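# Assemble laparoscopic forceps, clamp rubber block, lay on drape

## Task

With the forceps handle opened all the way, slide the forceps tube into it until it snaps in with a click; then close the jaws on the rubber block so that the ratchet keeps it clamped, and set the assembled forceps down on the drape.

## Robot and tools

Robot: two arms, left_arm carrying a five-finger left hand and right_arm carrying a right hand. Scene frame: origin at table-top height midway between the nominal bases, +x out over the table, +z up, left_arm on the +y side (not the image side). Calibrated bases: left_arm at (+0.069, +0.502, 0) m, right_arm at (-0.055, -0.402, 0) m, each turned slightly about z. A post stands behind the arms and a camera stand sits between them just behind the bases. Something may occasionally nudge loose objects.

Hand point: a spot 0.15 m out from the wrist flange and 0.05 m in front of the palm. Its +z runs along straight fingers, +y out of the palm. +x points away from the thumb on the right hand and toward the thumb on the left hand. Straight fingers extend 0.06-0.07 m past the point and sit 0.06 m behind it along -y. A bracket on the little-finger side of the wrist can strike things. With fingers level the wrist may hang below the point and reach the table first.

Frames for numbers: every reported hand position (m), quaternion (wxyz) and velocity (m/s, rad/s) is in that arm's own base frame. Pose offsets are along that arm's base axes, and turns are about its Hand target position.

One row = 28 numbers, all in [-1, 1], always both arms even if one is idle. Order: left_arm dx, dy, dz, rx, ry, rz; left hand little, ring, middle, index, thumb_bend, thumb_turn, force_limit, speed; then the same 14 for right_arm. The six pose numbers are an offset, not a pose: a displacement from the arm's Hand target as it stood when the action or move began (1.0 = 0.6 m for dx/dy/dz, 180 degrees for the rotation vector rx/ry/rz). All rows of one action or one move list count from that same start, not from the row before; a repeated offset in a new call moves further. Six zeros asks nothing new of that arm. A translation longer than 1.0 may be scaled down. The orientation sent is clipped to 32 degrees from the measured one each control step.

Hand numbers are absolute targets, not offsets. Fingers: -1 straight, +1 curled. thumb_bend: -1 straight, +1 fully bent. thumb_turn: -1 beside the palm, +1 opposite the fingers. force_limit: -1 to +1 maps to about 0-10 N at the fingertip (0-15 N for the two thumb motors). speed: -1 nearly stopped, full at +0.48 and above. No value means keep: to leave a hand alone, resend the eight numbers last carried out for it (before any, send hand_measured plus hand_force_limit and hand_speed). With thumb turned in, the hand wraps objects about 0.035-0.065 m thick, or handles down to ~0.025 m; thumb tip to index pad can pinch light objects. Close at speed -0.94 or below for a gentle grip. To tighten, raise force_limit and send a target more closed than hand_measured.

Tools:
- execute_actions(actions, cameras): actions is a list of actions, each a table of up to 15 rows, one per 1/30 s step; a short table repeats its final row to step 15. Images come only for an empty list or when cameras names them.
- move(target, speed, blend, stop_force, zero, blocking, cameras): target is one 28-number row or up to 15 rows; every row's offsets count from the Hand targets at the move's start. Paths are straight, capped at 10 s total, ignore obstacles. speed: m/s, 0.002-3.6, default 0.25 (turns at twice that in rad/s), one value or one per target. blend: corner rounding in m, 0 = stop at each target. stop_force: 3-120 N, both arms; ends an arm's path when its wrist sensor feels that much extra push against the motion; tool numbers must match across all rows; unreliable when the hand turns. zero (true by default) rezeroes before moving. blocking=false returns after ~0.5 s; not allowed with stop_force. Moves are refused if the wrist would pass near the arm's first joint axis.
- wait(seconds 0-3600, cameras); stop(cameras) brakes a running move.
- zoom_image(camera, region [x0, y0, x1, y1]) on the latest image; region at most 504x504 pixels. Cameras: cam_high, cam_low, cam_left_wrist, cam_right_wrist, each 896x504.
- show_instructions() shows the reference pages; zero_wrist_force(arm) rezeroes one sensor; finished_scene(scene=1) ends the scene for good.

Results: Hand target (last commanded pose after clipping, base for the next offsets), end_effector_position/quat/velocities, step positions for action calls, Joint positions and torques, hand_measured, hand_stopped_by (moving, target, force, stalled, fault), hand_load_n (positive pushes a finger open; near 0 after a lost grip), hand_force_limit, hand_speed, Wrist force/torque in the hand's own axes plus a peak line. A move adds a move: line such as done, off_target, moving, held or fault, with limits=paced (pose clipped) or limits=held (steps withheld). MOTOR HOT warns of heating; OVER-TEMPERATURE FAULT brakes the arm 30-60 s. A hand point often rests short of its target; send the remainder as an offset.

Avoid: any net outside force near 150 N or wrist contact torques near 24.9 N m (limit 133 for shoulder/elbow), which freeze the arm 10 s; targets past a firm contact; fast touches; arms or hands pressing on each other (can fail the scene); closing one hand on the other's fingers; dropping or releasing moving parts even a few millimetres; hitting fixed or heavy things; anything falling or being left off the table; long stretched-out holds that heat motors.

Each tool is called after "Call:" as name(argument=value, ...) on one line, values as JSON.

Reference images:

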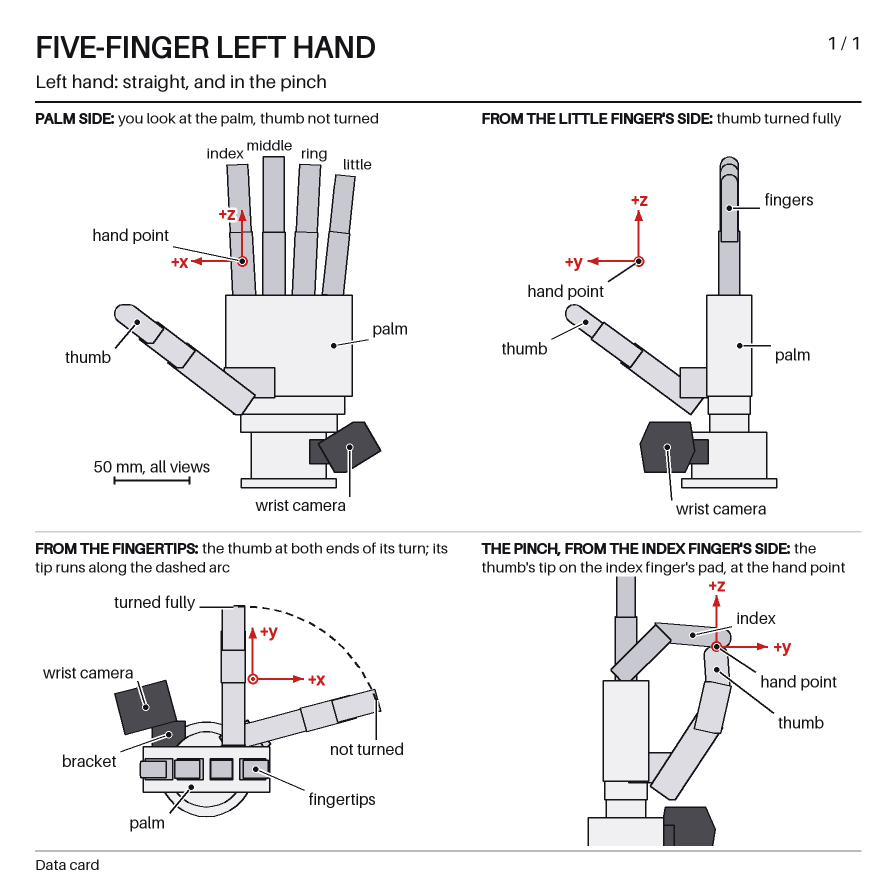

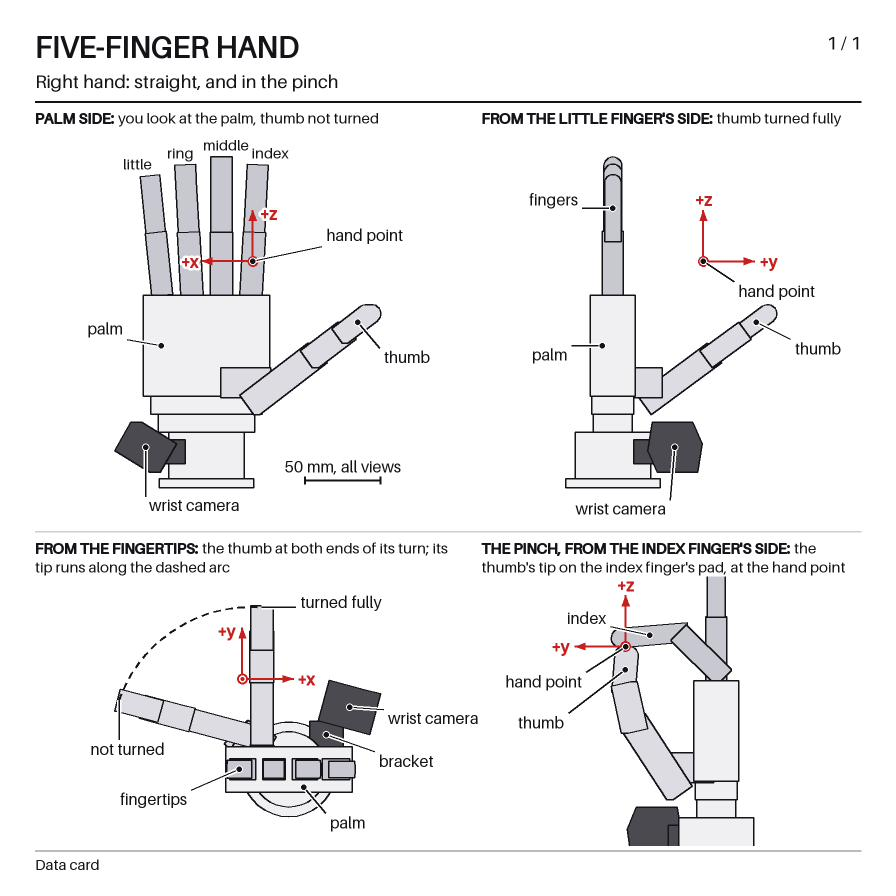

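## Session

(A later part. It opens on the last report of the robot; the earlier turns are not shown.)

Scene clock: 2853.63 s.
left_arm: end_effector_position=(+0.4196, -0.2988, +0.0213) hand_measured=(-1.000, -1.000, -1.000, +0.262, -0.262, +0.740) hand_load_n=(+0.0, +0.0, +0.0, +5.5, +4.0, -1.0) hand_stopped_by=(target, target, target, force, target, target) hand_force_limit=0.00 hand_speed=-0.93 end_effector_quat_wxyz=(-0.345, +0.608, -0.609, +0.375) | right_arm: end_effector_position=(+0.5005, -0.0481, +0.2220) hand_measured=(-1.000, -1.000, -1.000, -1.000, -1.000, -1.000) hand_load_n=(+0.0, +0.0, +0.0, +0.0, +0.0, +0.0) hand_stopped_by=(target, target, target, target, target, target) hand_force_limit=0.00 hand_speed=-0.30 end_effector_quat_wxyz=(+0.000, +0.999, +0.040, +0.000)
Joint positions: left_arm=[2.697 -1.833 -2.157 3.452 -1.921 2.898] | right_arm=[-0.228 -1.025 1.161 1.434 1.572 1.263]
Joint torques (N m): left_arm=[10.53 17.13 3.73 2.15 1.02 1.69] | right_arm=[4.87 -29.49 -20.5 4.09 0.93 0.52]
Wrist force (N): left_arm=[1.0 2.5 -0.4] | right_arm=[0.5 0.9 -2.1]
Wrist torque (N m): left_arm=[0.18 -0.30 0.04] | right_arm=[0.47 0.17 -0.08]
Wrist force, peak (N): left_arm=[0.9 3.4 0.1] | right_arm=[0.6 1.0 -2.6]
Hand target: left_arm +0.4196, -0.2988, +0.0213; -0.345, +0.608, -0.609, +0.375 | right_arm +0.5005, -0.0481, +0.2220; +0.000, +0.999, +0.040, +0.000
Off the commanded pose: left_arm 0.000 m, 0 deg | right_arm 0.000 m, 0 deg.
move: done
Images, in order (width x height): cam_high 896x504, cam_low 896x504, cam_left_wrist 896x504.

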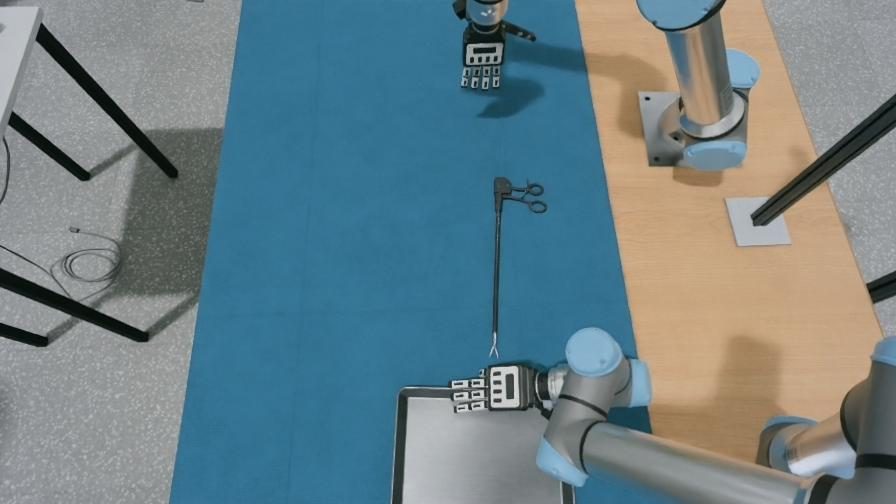

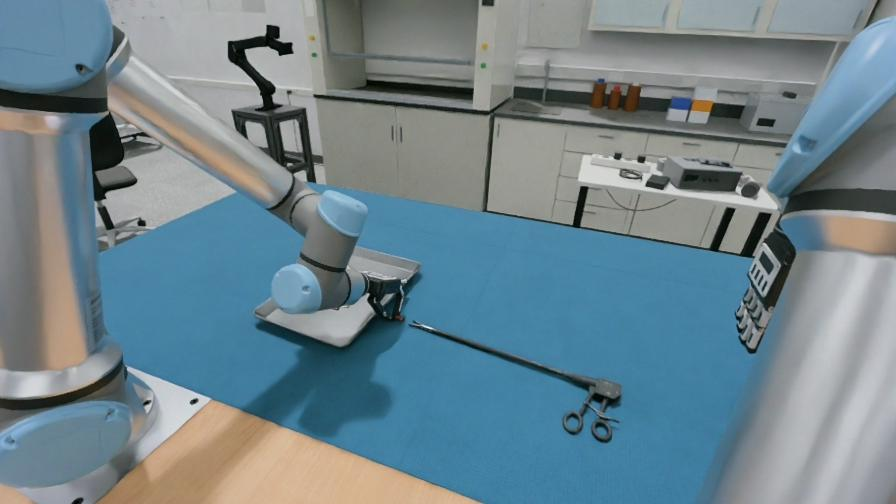

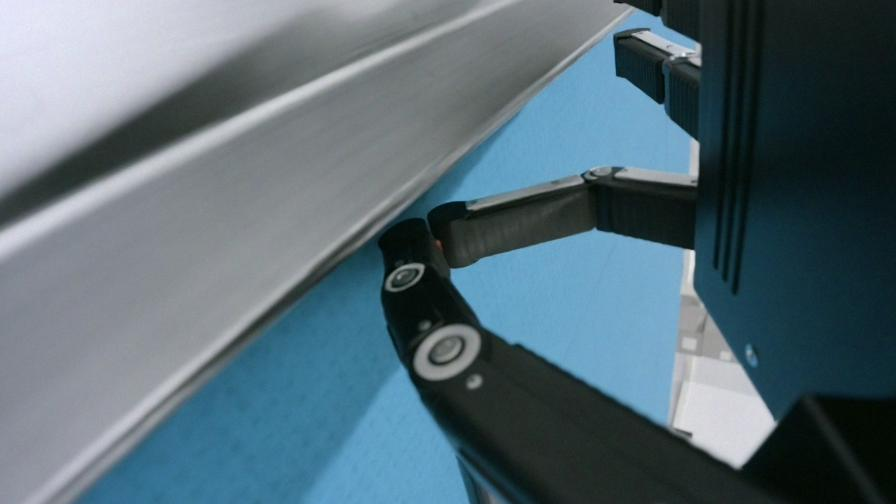

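Call:
move(target=[-0.0017,-0.0167,-0.0025,0,0,0,-1,-1,-1,0.5,-0.26,0.74,0.0,-0.93,0,0,0,0,0,0,-1,-1,-1,-1,-1,-1,0.0,-0.3], speed=0.03, cameras=["cam_low", "cam_high", "cam_left_wrist"])

Call:
zoom_image(camera="cam_low", region=[390, 300, 440, 350])

Call:
zoom_image(camera="cam_high", region=[470, 335, 530, 385])

Scene clock: 2865.90 s.
left_arm: end_effector_position=(+0.4186, -0.3088, +0.0198) hand_measured=(-1.000, -1.000, -1.000, +0.262, -0.262, +0.740) hand_load_n=(+0.0, +0.0, +0.0, +5.5, +4.0, -0.5) hand_stopped_by=(target, target, target, force, target, target) hand_force_limit=0.00 hand_speed=-0.93 end_effector_quat_wxyz=(-0.345, +0.608, -0.609, +0.375) | right_arm: end_effector_position=(+0.5005, -0.0481, +0.2220) hand_measured=(-1.000, -1.000, -1.000, -1.000, -1.000, -1.000) hand_load_n=(+0.0, +0.0, +0.0, +0.0, +0.0, +0.0) hand_stopped_by=(target, target, target, target, target, target) hand_force_limit=0.00 hand_speed=-0.30 end_effector_quat_wxyz=(+0.000, +0.999, +0.040, +0.000)
Joint positions: left_arm=[2.668 -1.851 -2.137 3.446 -1.946 2.882] | right_arm=[-0.228 -1.025 1.161 1.434 1.572 1.263]
Joint torques (N m): left_arm=[-10.31 18.12 24.47 -2.08 -1.58 -1.65] | right_arm=[4.37 -29.2 -20.37 3.98 0.93 0.6]
Wrist force (N): left_arm=[1.1 2.6 0.1] | right_arm=[0.4 1.0 -2.2]
Wrist torque (N m): left_arm=[0.17 -0.29 0.18] | right_arm=[0.50 0.18 -0.08]
Wrist force, peak (N): left_arm=[1.3 2.8 -0.2] | right_arm=[0.8 1.3 -2.3]
Hand target: left_arm +0.4186, -0.3088, +0.0198; -0.345, +0.608, -0.609, +0.375 | right_arm +0.5005, -0.0481, +0.2220; +0.000, +0.999, +0.040, +0.000
Off the commanded pose: left_arm 0.000 m, 0 deg | right_arm 0.000 m, 0 deg.
move: done
Images, in order (width x height): cam_high 896x504, cam_low 896x504, cam_left_wrist 896x504.

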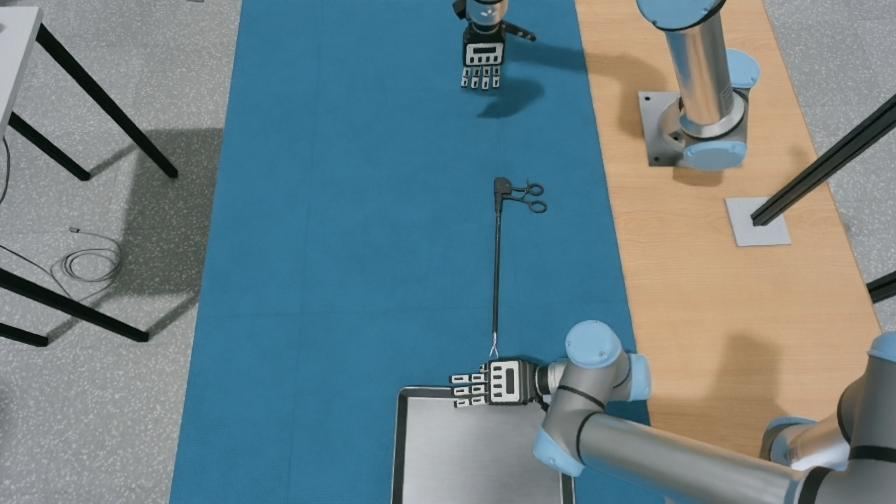

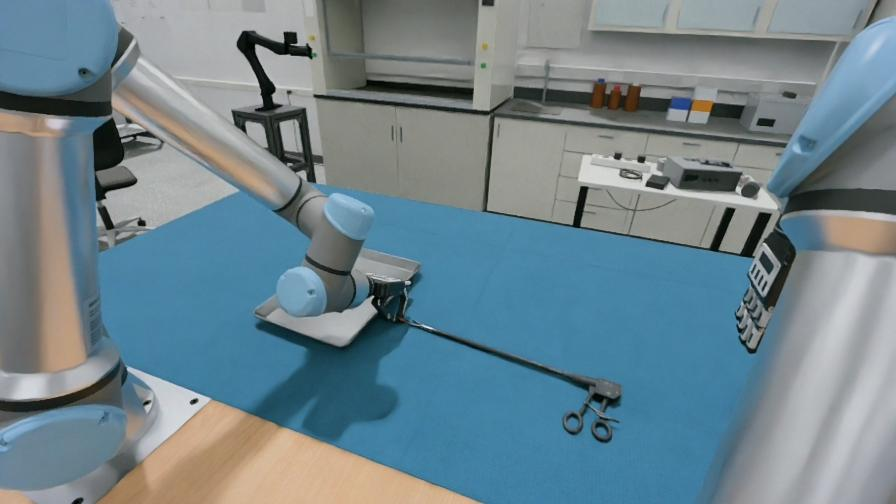

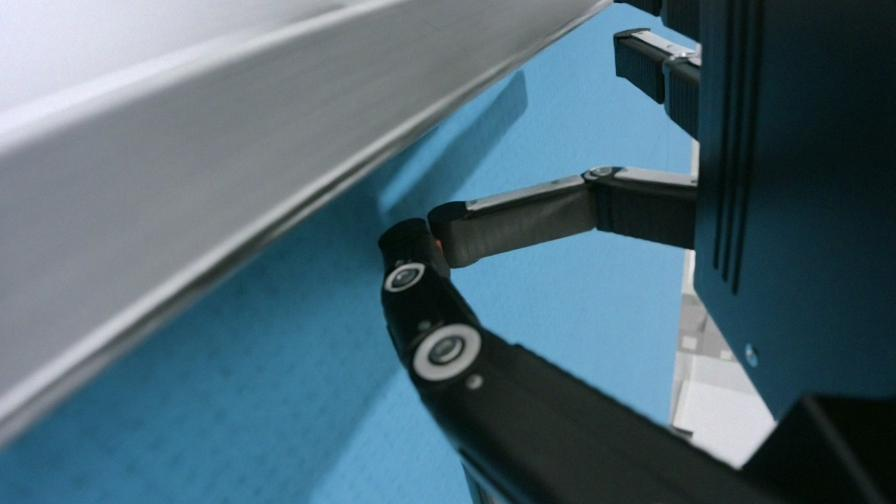

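Scaled by 10.080 from the camera's image (finer frame: 1280x720).

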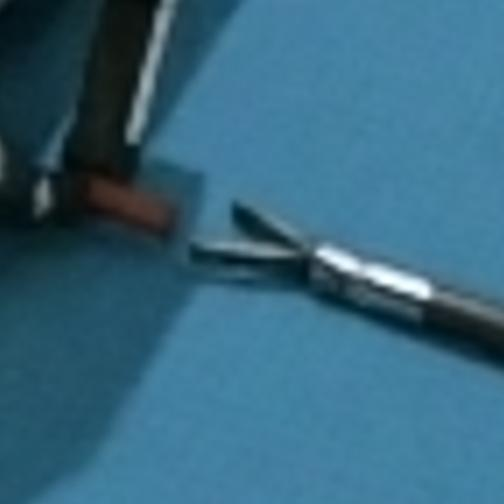

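Scaled by 8.400 from the camera's image (finer frame: 1280x720).

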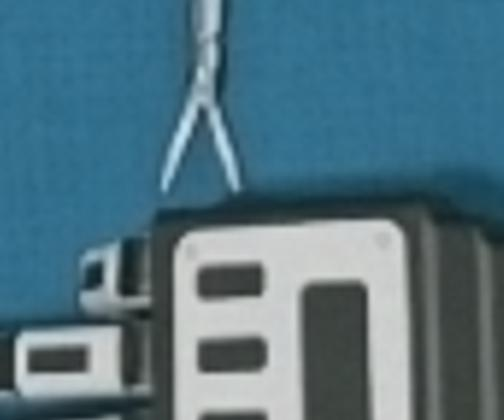

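Call:
move(target=[0.0,-0.0133,0.0,0,0,0,-1,-1,-1,0.5,-0.26,0.74,0.0,-0.93,0,0,0,0,0,0,-1,-1,-1,-1,-1,-1,0.0,-0.3], speed=0.03, cameras=["cam_low", "cam_left_wrist"])

Call:
zoom_image(camera="cam_low", region=[390, 300, 440, 350])

Scene clock: 2872.57 s.
left_arm: end_effector_position=(+0.4186, -0.3167, +0.0198) hand_measured=(-1.000, -1.000, -1.000, +0.262, -0.262, +0.740) hand_load_n=(+0.0, +0.0, +0.0, +5.5, +4.0, -1.0) hand_stopped_by=(target, target, target, force, target, target) hand_force_limit=0.00 hand_speed=-0.93 end_effector_quat_wxyz=(-0.345, +0.608, -0.609, +0.375) | right_arm: end_effector_position=(+0.5005, -0.0481, +0.2220) hand_measured=(-1.000, -1.000, -1.000, -1.000, -1.000, -1.000) hand_load_n=(+0.0, +0.0, +0.0, +0.0, +0.0, +0.0) hand_stopped_by=(target, target, target, target, target, target) hand_force_limit=0.00 hand_speed=-0.30 end_effector_quat_wxyz=(+0.000, +0.999, +0.040, +0.000)
Joint positions: left_arm=[2.646 -1.865 -2.119 3.436 -1.964 2.87] | right_arm=[-0.228 -1.025 1.161 1.434 1.572 1.263]
Joint torques (N m): left_arm=[-10.36 19.2 25.96 -2.06 -1.9 -1.43] | right_arm=[4.98 -29.31 -20.51 4.04 0.92 0.53]
Wrist force (N): left_arm=[0.7 2.2 -0.3] | right_arm=[0.8 1.2 -2.1]
Wrist torque (N m): left_arm=[0.14 -0.25 0.17] | right_arm=[0.51 0.12 -0.05]
Wrist force, peak (N): left_arm=[1.0 3.0 0.0] | right_arm=[0.8 1.3 -2.4]
Hand target: left_arm +0.4186, -0.3168, +0.0198; -0.345, +0.608, -0.609, +0.375 | right_arm +0.5005, -0.0481, +0.2220; +0.000, +0.999, +0.040, +0.000
Off the commanded pose: left_arm 0.000 m, 0 deg | right_arm 0.000 m, 0 deg.
move: done

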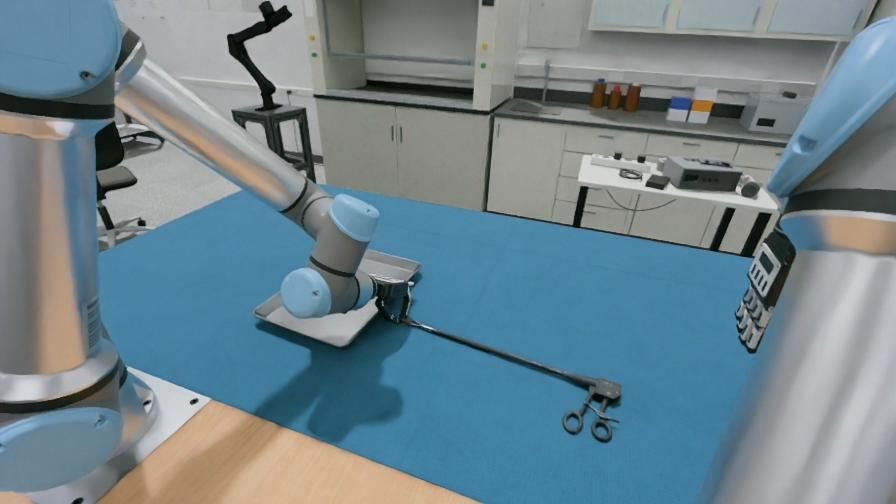

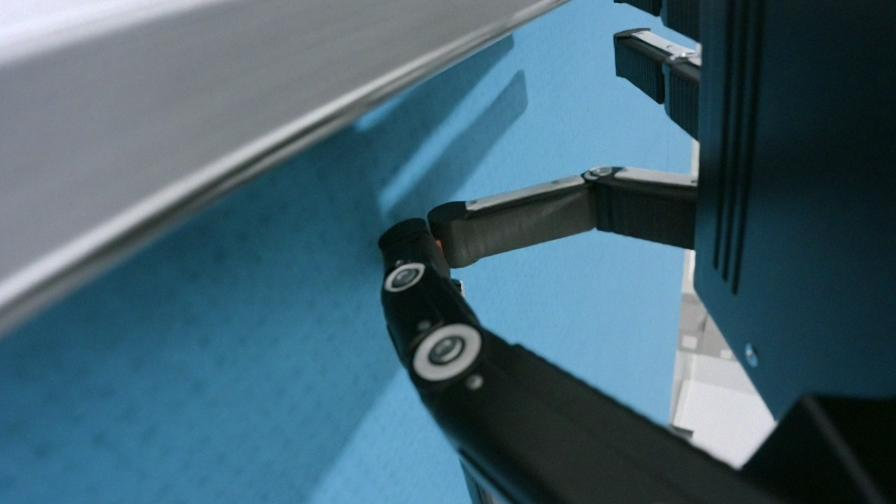

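Scaled by 10.080 from the camera's image (finer frame: 1280x720).

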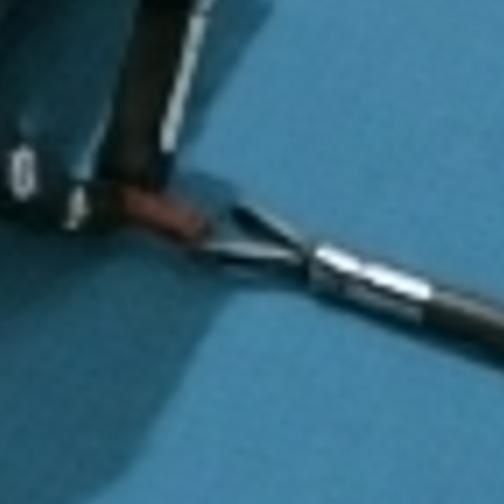

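Call:
zoom_image(camera="cam_left_wrist", region=[400, 200, 520, 320])

Scaled by 4.200 from the camera's image (finer frame: 1280x720).

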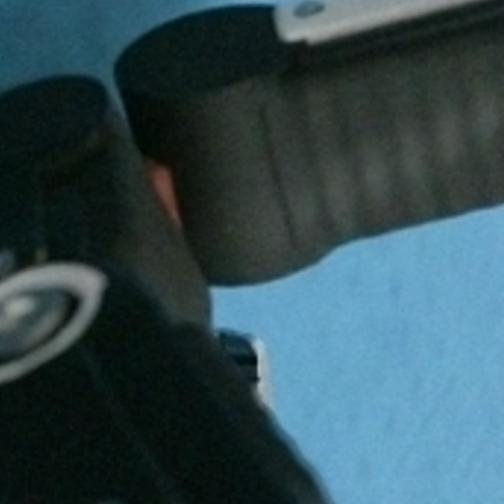

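Call:
move(target=[[0.002,0,0.0,0,0,0,-1,-1,-1,0.5,-0.26,0.74,0.0,-0.93,0,0,0,0,0,0,-1,-1,-1,-1,-1,-1,0.0,-0.3],[0.002,-0.0083,0.0,0,0,0,-1,-1,-1,0.5,-0.26,0.74,0.0,-0.93,0,0,0,0,0,0,-1,-1,-1,-1,-1,-1,0.0,-0.3]], speed=0.01, stop_force=3, cameras=["cam_low", "cam_left_wrist"])

Call:
zoom_image(camera="cam_low", region=[390, 300, 440, 350])

Call:
zoom_image(camera="cam_left_wrist", region=[400, 200, 520, 320])

Scene clock: 2896.70 s.
left_arm: end_effector_position=(+0.4198, -0.3218, +0.0198) hand_measured=(-1.000, -1.000, -1.000, +0.262, -0.262, +0.740) hand_load_n=(+0.0, +0.0, +0.0, +5.5, +4.0, -1.0) hand_stopped_by=(target, target, target, force, target, target) hand_force_limit=0.00 hand_speed=-0.93 end_effector_quat_wxyz=(-0.345, +0.608, -0.609, +0.375) | right_arm: end_effector_position=(+0.5005, -0.0481, +0.2220) hand_measured=(-1.000, -1.000, -1.000, -1.000, -1.000, -1.000) hand_load_n=(+0.0, +0.0, +0.0, +0.0, +0.0, +0.0) hand_stopped_by=(target, target, target, target, target, target) hand_force_limit=0.00 hand_speed=-0.30 end_effector_quat_wxyz=(+0.000, +0.999, +0.040, +0.000)
Joint positions: left_arm=[2.635 -1.874 -2.105 3.429 -1.974 2.864] | right_arm=[-0.228 -1.025 1.161 1.434 1.572 1.263]
Joint torques (N m): left_arm=[-9.62 18.88 24.19 -2.27 -1.7 -1.61] | right_arm=[4.96 -29.73 -20.84 3.99 0.93 0.4]
Wrist force (N): left_arm=[0.9 2.6 0.0] | right_arm=[0.8 1.0 -2.4]
Wrist torque (N m): left_arm=[0.17 -0.28 0.17] | right_arm=[0.52 0.13 -0.06]
Wrist force, peak (N): left_arm=[0.7 2.8 -0.2] | right_arm=[0.9 1.2 -2.5]
Hand target: left_arm +0.4198, -0.3218, +0.0198; -0.345, +0.608, -0.609, +0.375 | right_arm +0.5005, -0.0481, +0.2220; +0.000, +0.999, +0.040, +0.000
Off the commanded pose: left_arm 0.000 m, 0 deg | right_arm 0.000 m, 0 deg.
move: done

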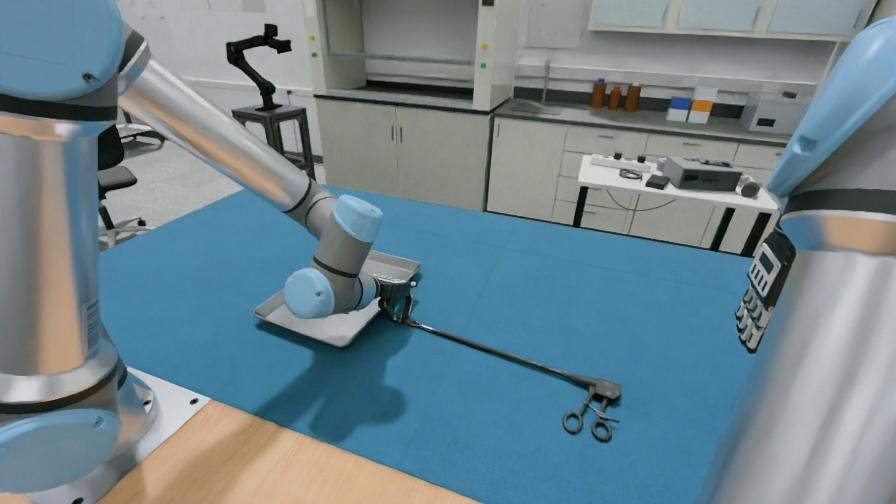

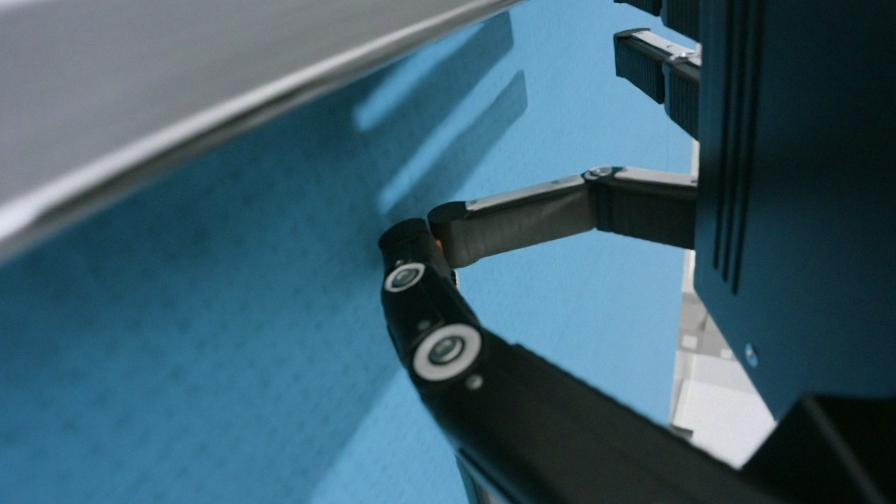

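Scaled by 10.080 from the camera's image (finer frame: 1280x720).

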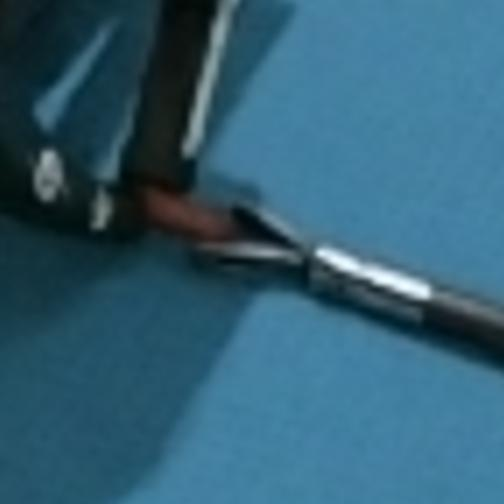

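Scaled by 4.200 from the camera's image (finer frame: 1280x720).

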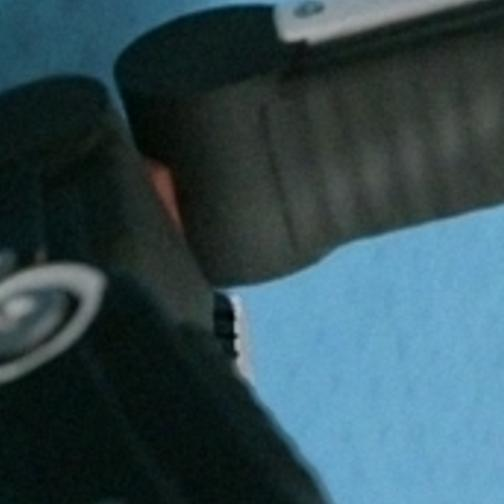

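Call:
move(target=[0.0,-0.0065,0.0,0,0,0,-1,-1,-1,0.5,-0.26,0.74,0.0,-0.93,0,0,0,0,0,0,-1,-1,-1,-1,-1,-1,0.0,-0.3], speed=0.01, stop_force=3, cameras=["cam_low", "cam_high"])

Call:
zoom_image(camera="cam_low", region=[390, 300, 440, 350])

Call:
zoom_image(camera="cam_high", region=[470, 335, 530, 385])

Scene clock: 2934.00 s.
left_arm: end_effector_position=(+0.4198, -0.3257, +0.0198) hand_measured=(-1.000, -1.000, -1.000, +0.262, -0.262, +0.740) hand_load_n=(+0.0, +0.0, +0.0, +5.5, +4.0, -1.0) hand_stopped_by=(target, target, target, force, target, target) hand_force_limit=0.00 hand_speed=-0.93 end_effector_quat_wxyz=(-0.345, +0.608, -0.609, +0.375) | right_arm: end_effector_position=(+0.5005, -0.0481, +0.2220) hand_measured=(-1.000, -1.000, -1.000, -1.000, -1.000, -1.000) hand_load_n=(+0.0, +0.0, +0.0, +0.0, -0.5, +0.0) hand_stopped_by=(target, target, target, target, target, target) hand_force_limit=0.00 hand_speed=-0.30 end_effector_quat_wxyz=(+0.000, +0.999, +0.040, +0.000)
Joint positions: left_arm=[2.625 -1.881 -2.096 3.424 -1.983 2.858] | right_arm=[-0.228 -1.025 1.161 1.434 1.572 1.263]
Joint torques (N m): left_arm=[-9.71 18.84 25.82 -2.14 -1.65 -1.8] | right_arm=[5.01 -30 -19.96 3.93 0.8 0.37]
Wrist force (N): left_arm=[0.4 2.4 0.0] | right_arm=[1.0 0.9 -2.3]
Wrist torque (N m): left_arm=[0.16 -0.21 0.14] | right_arm=[0.48 0.10 -0.05]
Wrist force, peak (N): left_arm=[0.8 2.8 0.0] | right_arm=[0.8 1.0 -2.6]
Hand target: left_arm +0.4198, -0.3257, +0.0198; -0.345, +0.608, -0.609, +0.375 | right_arm +0.5005, -0.0481, +0.2220; +0.000, +0.999, +0.040, +0.000
Off the commanded pose: left_arm 0.000 m, 0 deg | right_arm 0.000 m, 0 deg.
move: done
Images, in order (width x height): cam_high 896x504, cam_low 896x504.

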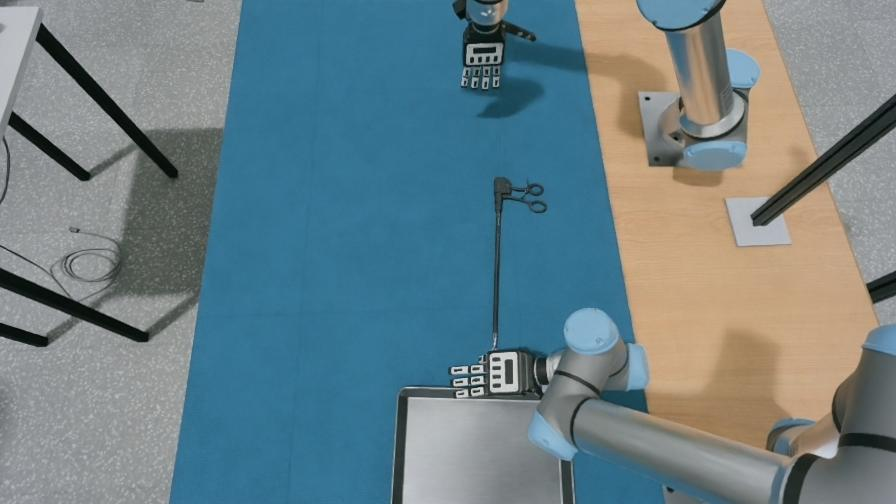

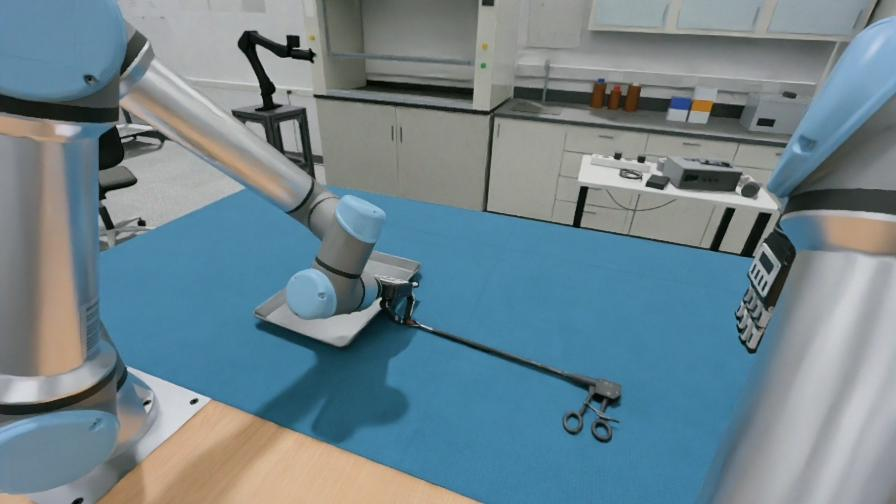

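Scaled by 10.080 from the camera's image (finer frame: 1280x720).

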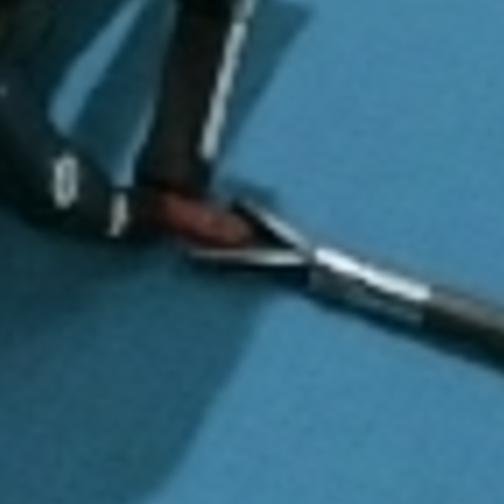

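Scaled by 8.400 from the camera's image (finer frame: 1280x720).

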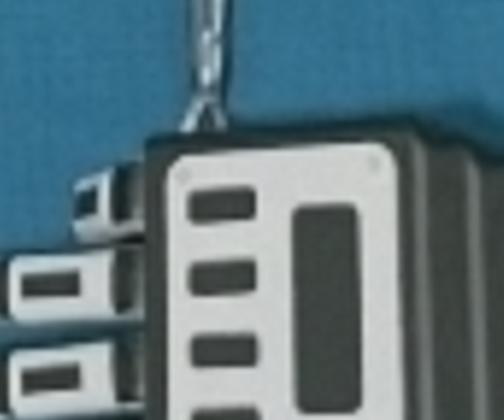

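Call:
move(target=[[0,0,0,0,0,0,-1,-1,-1,0.5,-0.26,0.74,0.0,-0.93,0,0,0,0.3323,0.0267,0,-1,-1,-1,-0.06,-0.48,0.74,0.0,-0.3],[0,0,0,0,0,0,-1,-1,-1,0.5,-0.26,0.74,0.0,-0.93,-0.2088,0.35,-0.1,0.3323,0.0267,0,-1,-1,-1,-0.06,-0.48,0.74,0.0,-0.3]], speed=0.25, cameras=["all"])

Scene clock: 2970.23 s.
left_arm: end_effector_position=(+0.4198, -0.3257, +0.0198) hand_measured=(-1.000, -1.000, -1.000, +0.262, -0.262, +0.740) hand_load_n=(+0.0, -0.5, +0.0, +5.5, +4.0, -0.5) hand_stopped_by=(target, target, target, force, target, target) hand_force_limit=0.00 hand_speed=-0.93 end_effector_quat_wxyz=(-0.345, +0.608, -0.609, +0.375) | right_arm: end_effector_position=(+0.3752, +0.1619, +0.1620) hand_measured=(-1.000, -1.000, -1.000, -0.060, -0.480, +0.740) hand_load_n=(+0.0, +0.0, +0.0, +0.5, +0.0, +0.0) hand_stopped_by=(target, target, target, target, target, target) hand_force_limit=0.00 hand_speed=-0.30 end_effector_quat_wxyz=(-0.499, +0.865, +0.034, -0.020)
Joint positions: left_arm=[2.625 -1.881 -2.096 3.424 -1.983 2.858] | right_arm=[-0.373 -1.109 1.847 1.481 0.679 0.8]
Joint torques (N m): left_arm=[-10.77 19.28 23.45 -2.44 -1.57 -1.35] | right_arm=[6.7 -43.21 -6.29 0.01 -2.38 2.26]
Wrist force (N): left_arm=[1.0 2.3 -0.1] | right_arm=[0.5 0.3 -1.7]
Wrist torque (N m): left_arm=[0.15 -0.30 0.18] | right_arm=[0.79 0.11 -0.12]
Wrist force, peak (N): left_arm=[0.8 2.7 0.1] | right_arm=[1.2 0.8 -3.3]
Hand target: left_arm +0.4198, -0.3257, +0.0198; -0.345, +0.608, -0.609, +0.375 | right_arm +0.3752, +0.1619, +0.1620; -0.499, +0.865, +0.034, -0.020
Off the commanded pose: left_arm 0.000 m, 0 deg | right_arm 0.000 m, 0 deg.
move: done

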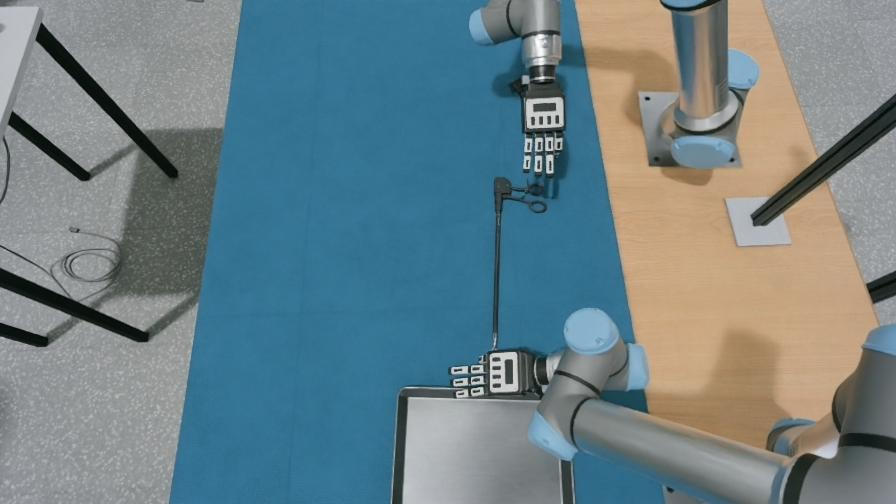

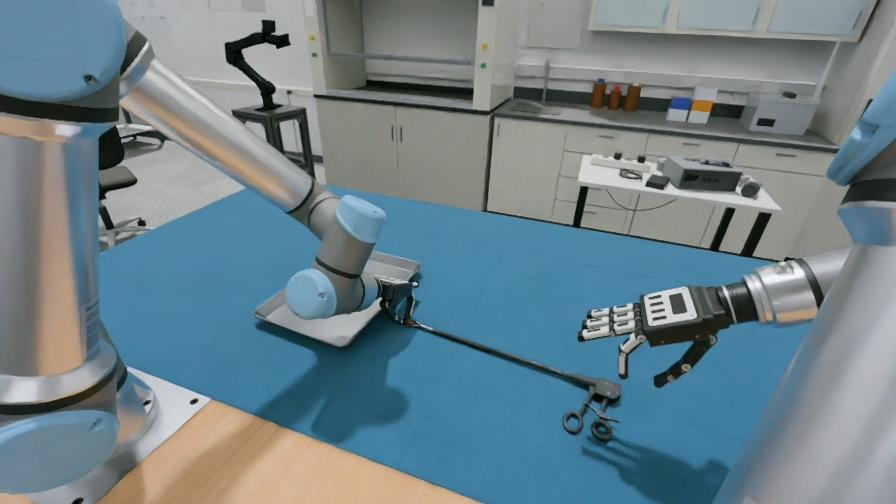

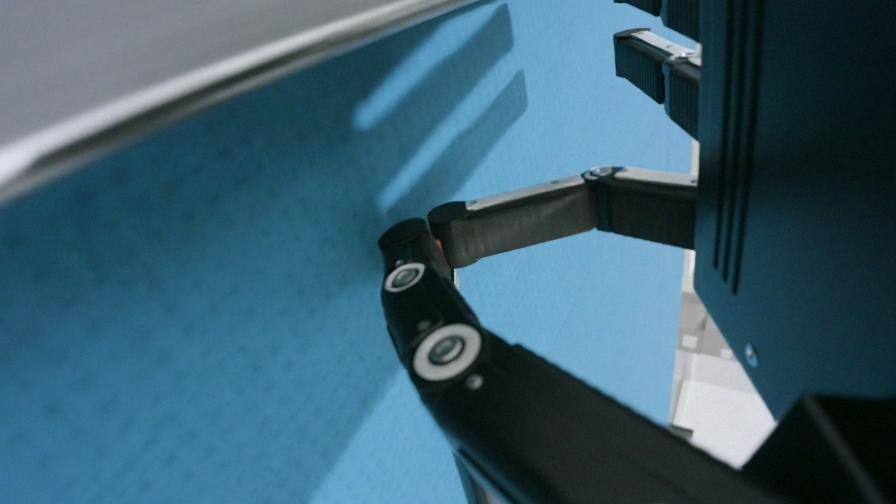

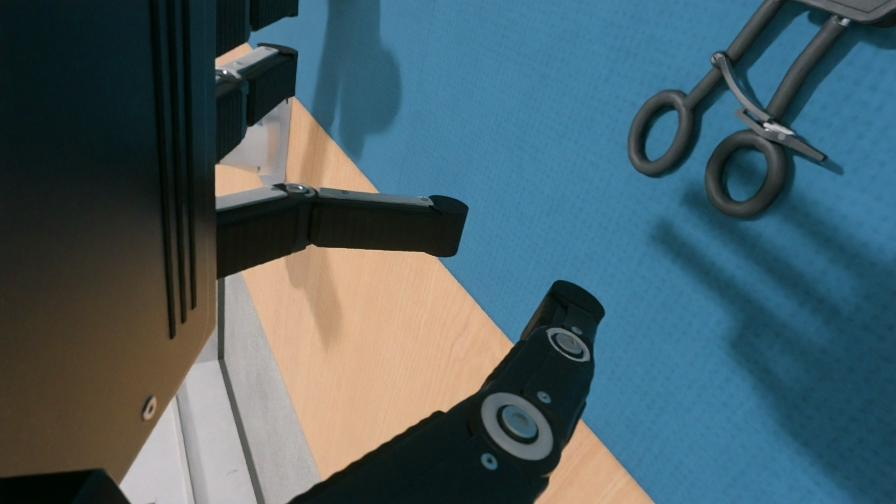

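Call:
move(target=[0,0,0,0,0,0,-1,-1,-1,0.5,-0.26,0.74,0.0,-0.93,0.0212,0.0733,-0.15,0,0,0,-1,-1,-1,-0.06,-0.48,0.74,0.0,-0.3], speed=0.1, cameras=["cam_low", "cam_right_wrist", "cam_high"])

Call:
zoom_image(camera="cam_right_wrist", region=[400, 80, 760, 400])

Scene clock: 3002.33 s.
left_arm: end_effector_position=(+0.4198, -0.3257, +0.0198) hand_measured=(-1.000, -1.000, -1.000, +0.262, -0.262, +0.740) hand_load_n=(+0.0, -0.5, +0.0, +5.5, +4.0, -1.0) hand_stopped_by=(target, target, target, force, target, target) hand_force_limit=0.00 hand_speed=-0.93 end_effector_quat_wxyz=(-0.345, +0.608, -0.609, +0.375) | right_arm: end_effector_position=(+0.3879, +0.2058, +0.0720) hand_measured=(-1.000, -1.000, -1.000, -0.060, -0.480, +0.740) hand_load_n=(+0.0, +0.0, +0.0, +0.0, +0.0, +0.0) hand_stopped_by=(target, target, target, target, target, target) hand_force_limit=0.00 hand_speed=-0.30 end_effector_quat_wxyz=(-0.499, +0.865, +0.034, -0.020)
Joint positions: left_arm=[2.625 -1.881 -2.096 3.424 -1.983 2.858] | right_arm=[-0.26 -0.934 1.824 1.205 0.616 0.955]
Joint torques (N m): left_arm=[-10.2 20.04 24.24 -2.45 -1.73 -1.36] | right_arm=[6.47 -25.25 -15.99 0.16 -2.53 2.32]
Wrist force (N): left_arm=[0.7 2.4 -0.2] | right_arm=[0.6 0.4 -2.0]
Wrist torque (N m): left_arm=[0.18 -0.27 0.17] | right_arm=[0.82 0.10 -0.11]
Wrist force, peak (N): left_arm=[1.0 2.7 0.1] | right_arm=[0.5 0.0 -2.5]
Hand target: left_arm +0.4198, -0.3257, +0.0198; -0.345, +0.608, -0.609, +0.375 | right_arm +0.3879, +0.2059, +0.0720; -0.499, +0.865, +0.034, -0.020
Off the commanded pose: left_arm 0.000 m, 0 deg | right_arm 0.000 m, 0 deg.
move: done
Images, in order (width x height): cam_high 896x504, cam_low 896x504, cam_right_wrist 896x504.

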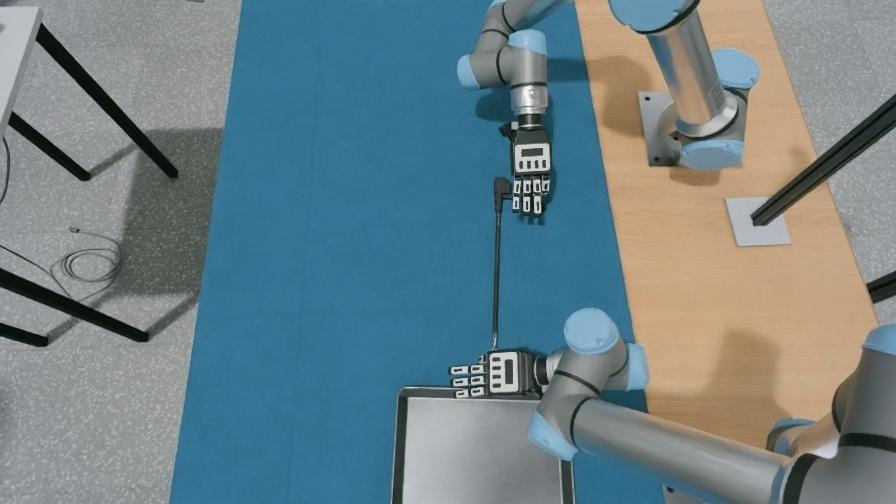

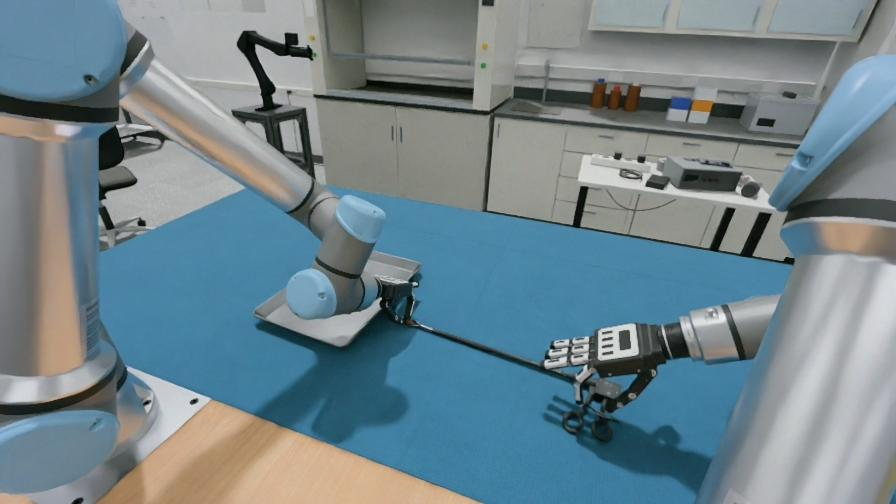

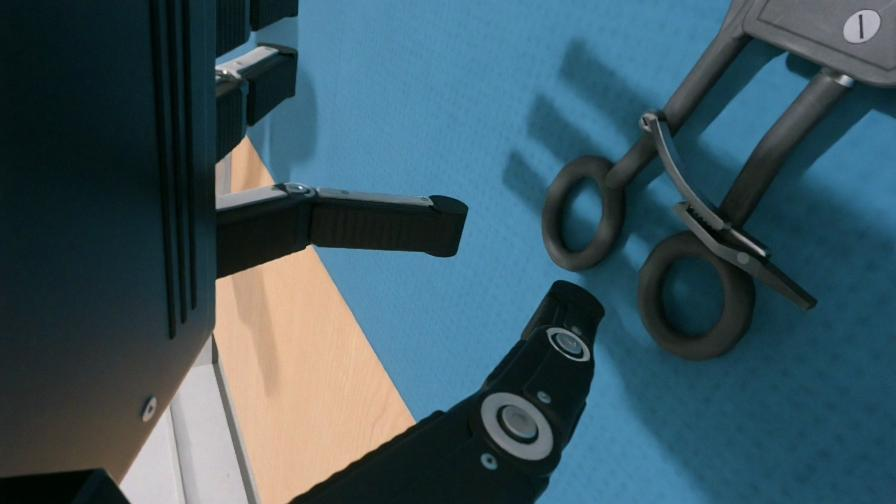

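Scaled by 1.400 from the camera's image (finer frame: 1280x720).

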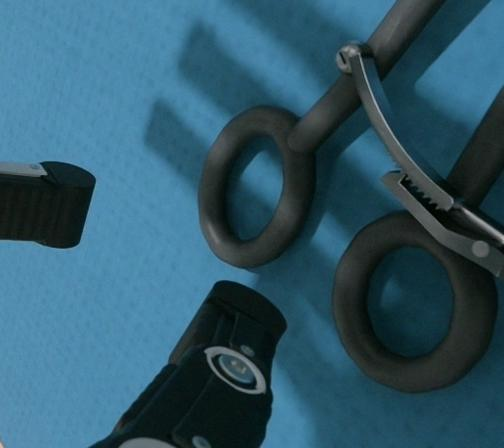

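Call:
move(target=[0,0,0,0,0,0,-1,-1,-1,0.5,-0.26,0.74,0.0,-0.93,0.0052,-0.0013,-0.045,0,0,0,-1,-1,-1,0.0,-0.48,0.62,0.0,-0.3], speed=0.05, cameras=["cam_low", "cam_right_wrist"])

Call:
zoom_image(camera="cam_right_wrist", region=[400, 130, 760, 450])

Call:
zoom_image(camera="cam_low", region=[540, 330, 680, 450])

Scene clock: 3035.17 s.
left_arm: end_effector_position=(+0.4198, -0.3257, +0.0198) hand_measured=(-1.000, -1.000, -1.000, +0.262, -0.262, +0.740) hand_load_n=(+0.0, +0.0, +0.0, +5.5, +4.0, -1.0) hand_stopped_by=(target, target, target, force, target, target) hand_force_limit=0.00 hand_speed=-0.93 end_effector_quat_wxyz=(-0.345, +0.608, -0.609, +0.375) | right_arm: end_effector_position=(+0.3911, +0.2051, +0.0450) hand_measured=(-1.000, -1.000, -1.000, +0.000, -0.480, +0.620) hand_load_n=(+0.0, +0.0, +0.0, +0.0, +0.0, +0.0) hand_stopped_by=(target, target, target, target, target, target) hand_force_limit=0.00 hand_speed=-0.30 end_effector_quat_wxyz=(-0.499, +0.865, +0.034, -0.020)
Joint positions: left_arm=[2.625 -1.881 -2.096 3.424 -1.983 2.858] | right_arm=[-0.26 -0.877 1.818 1.155 0.616 0.955]
Joint torques (N m): left_arm=[-9.5 19.97 26.04 -2.26 -1.73 -1.38] | right_arm=[6.64 -26.54 -15.38 0.31 -2.54 2.32]
Wrist force (N): left_arm=[0.7 2.1 -0.2] | right_arm=[0.3 0.4 -1.9]
Wrist torque (N m): left_arm=[0.13 -0.26 0.17] | right_arm=[0.81 0.15 -0.13]
Wrist force, peak (N): left_arm=[1.0 2.6 0.0] | right_arm=[0.4 0.5 -2.1]
Hand target: left_arm +0.4198, -0.3257, +0.0198; -0.345, +0.608, -0.609, +0.375 | right_arm +0.3911, +0.2051, +0.0450; -0.499, +0.865, +0.034, -0.020
Off the commanded pose: left_arm 0.000 m, 0 deg | right_arm 0.000 m, 0 deg.
move: done

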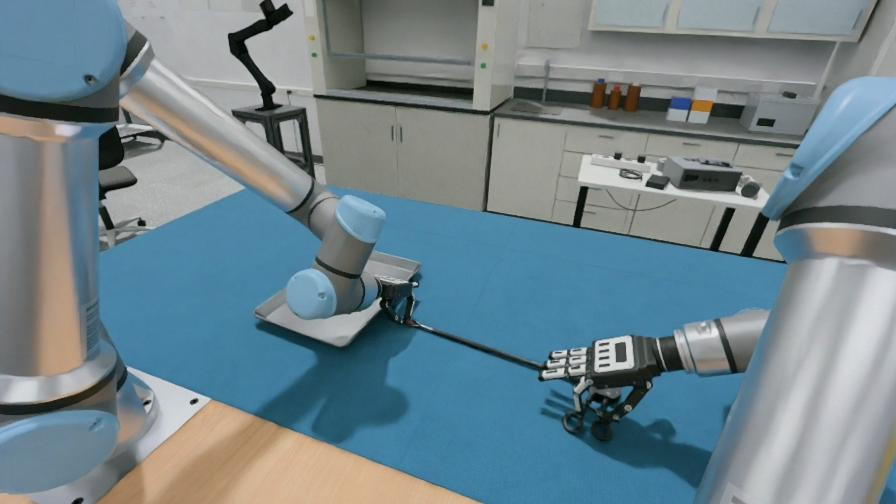

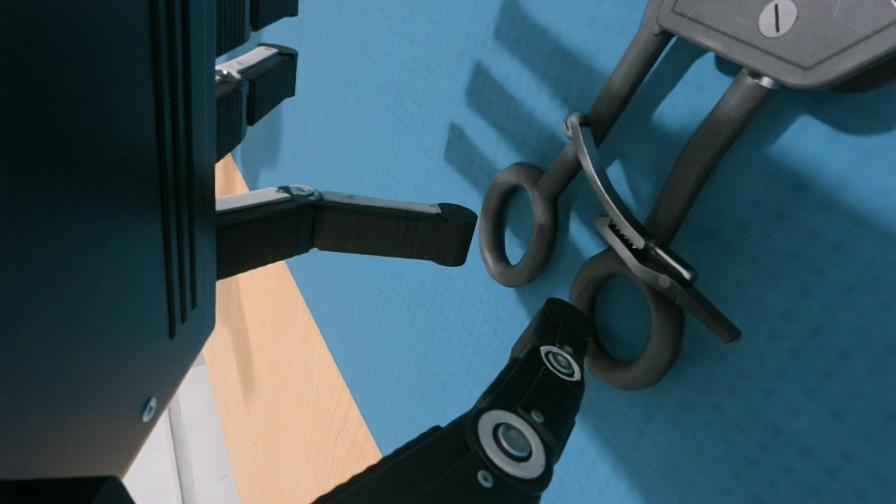

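Scaled by 1.400 from the camera's image (finer frame: 1280x720).

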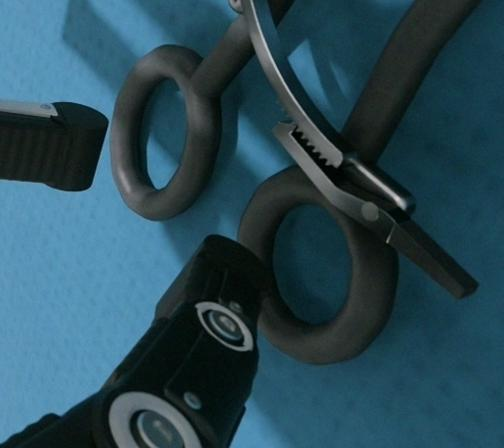

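Scaled by 3.600 from the camera's image (finer frame: 1280x720).

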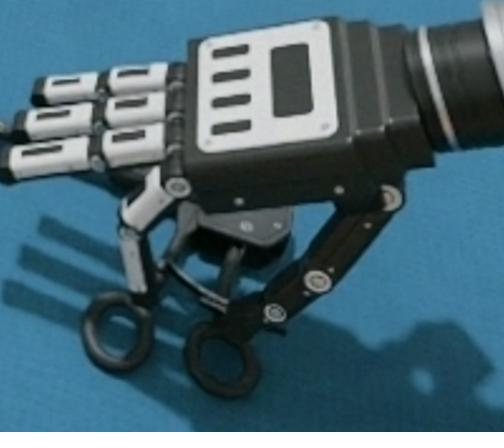

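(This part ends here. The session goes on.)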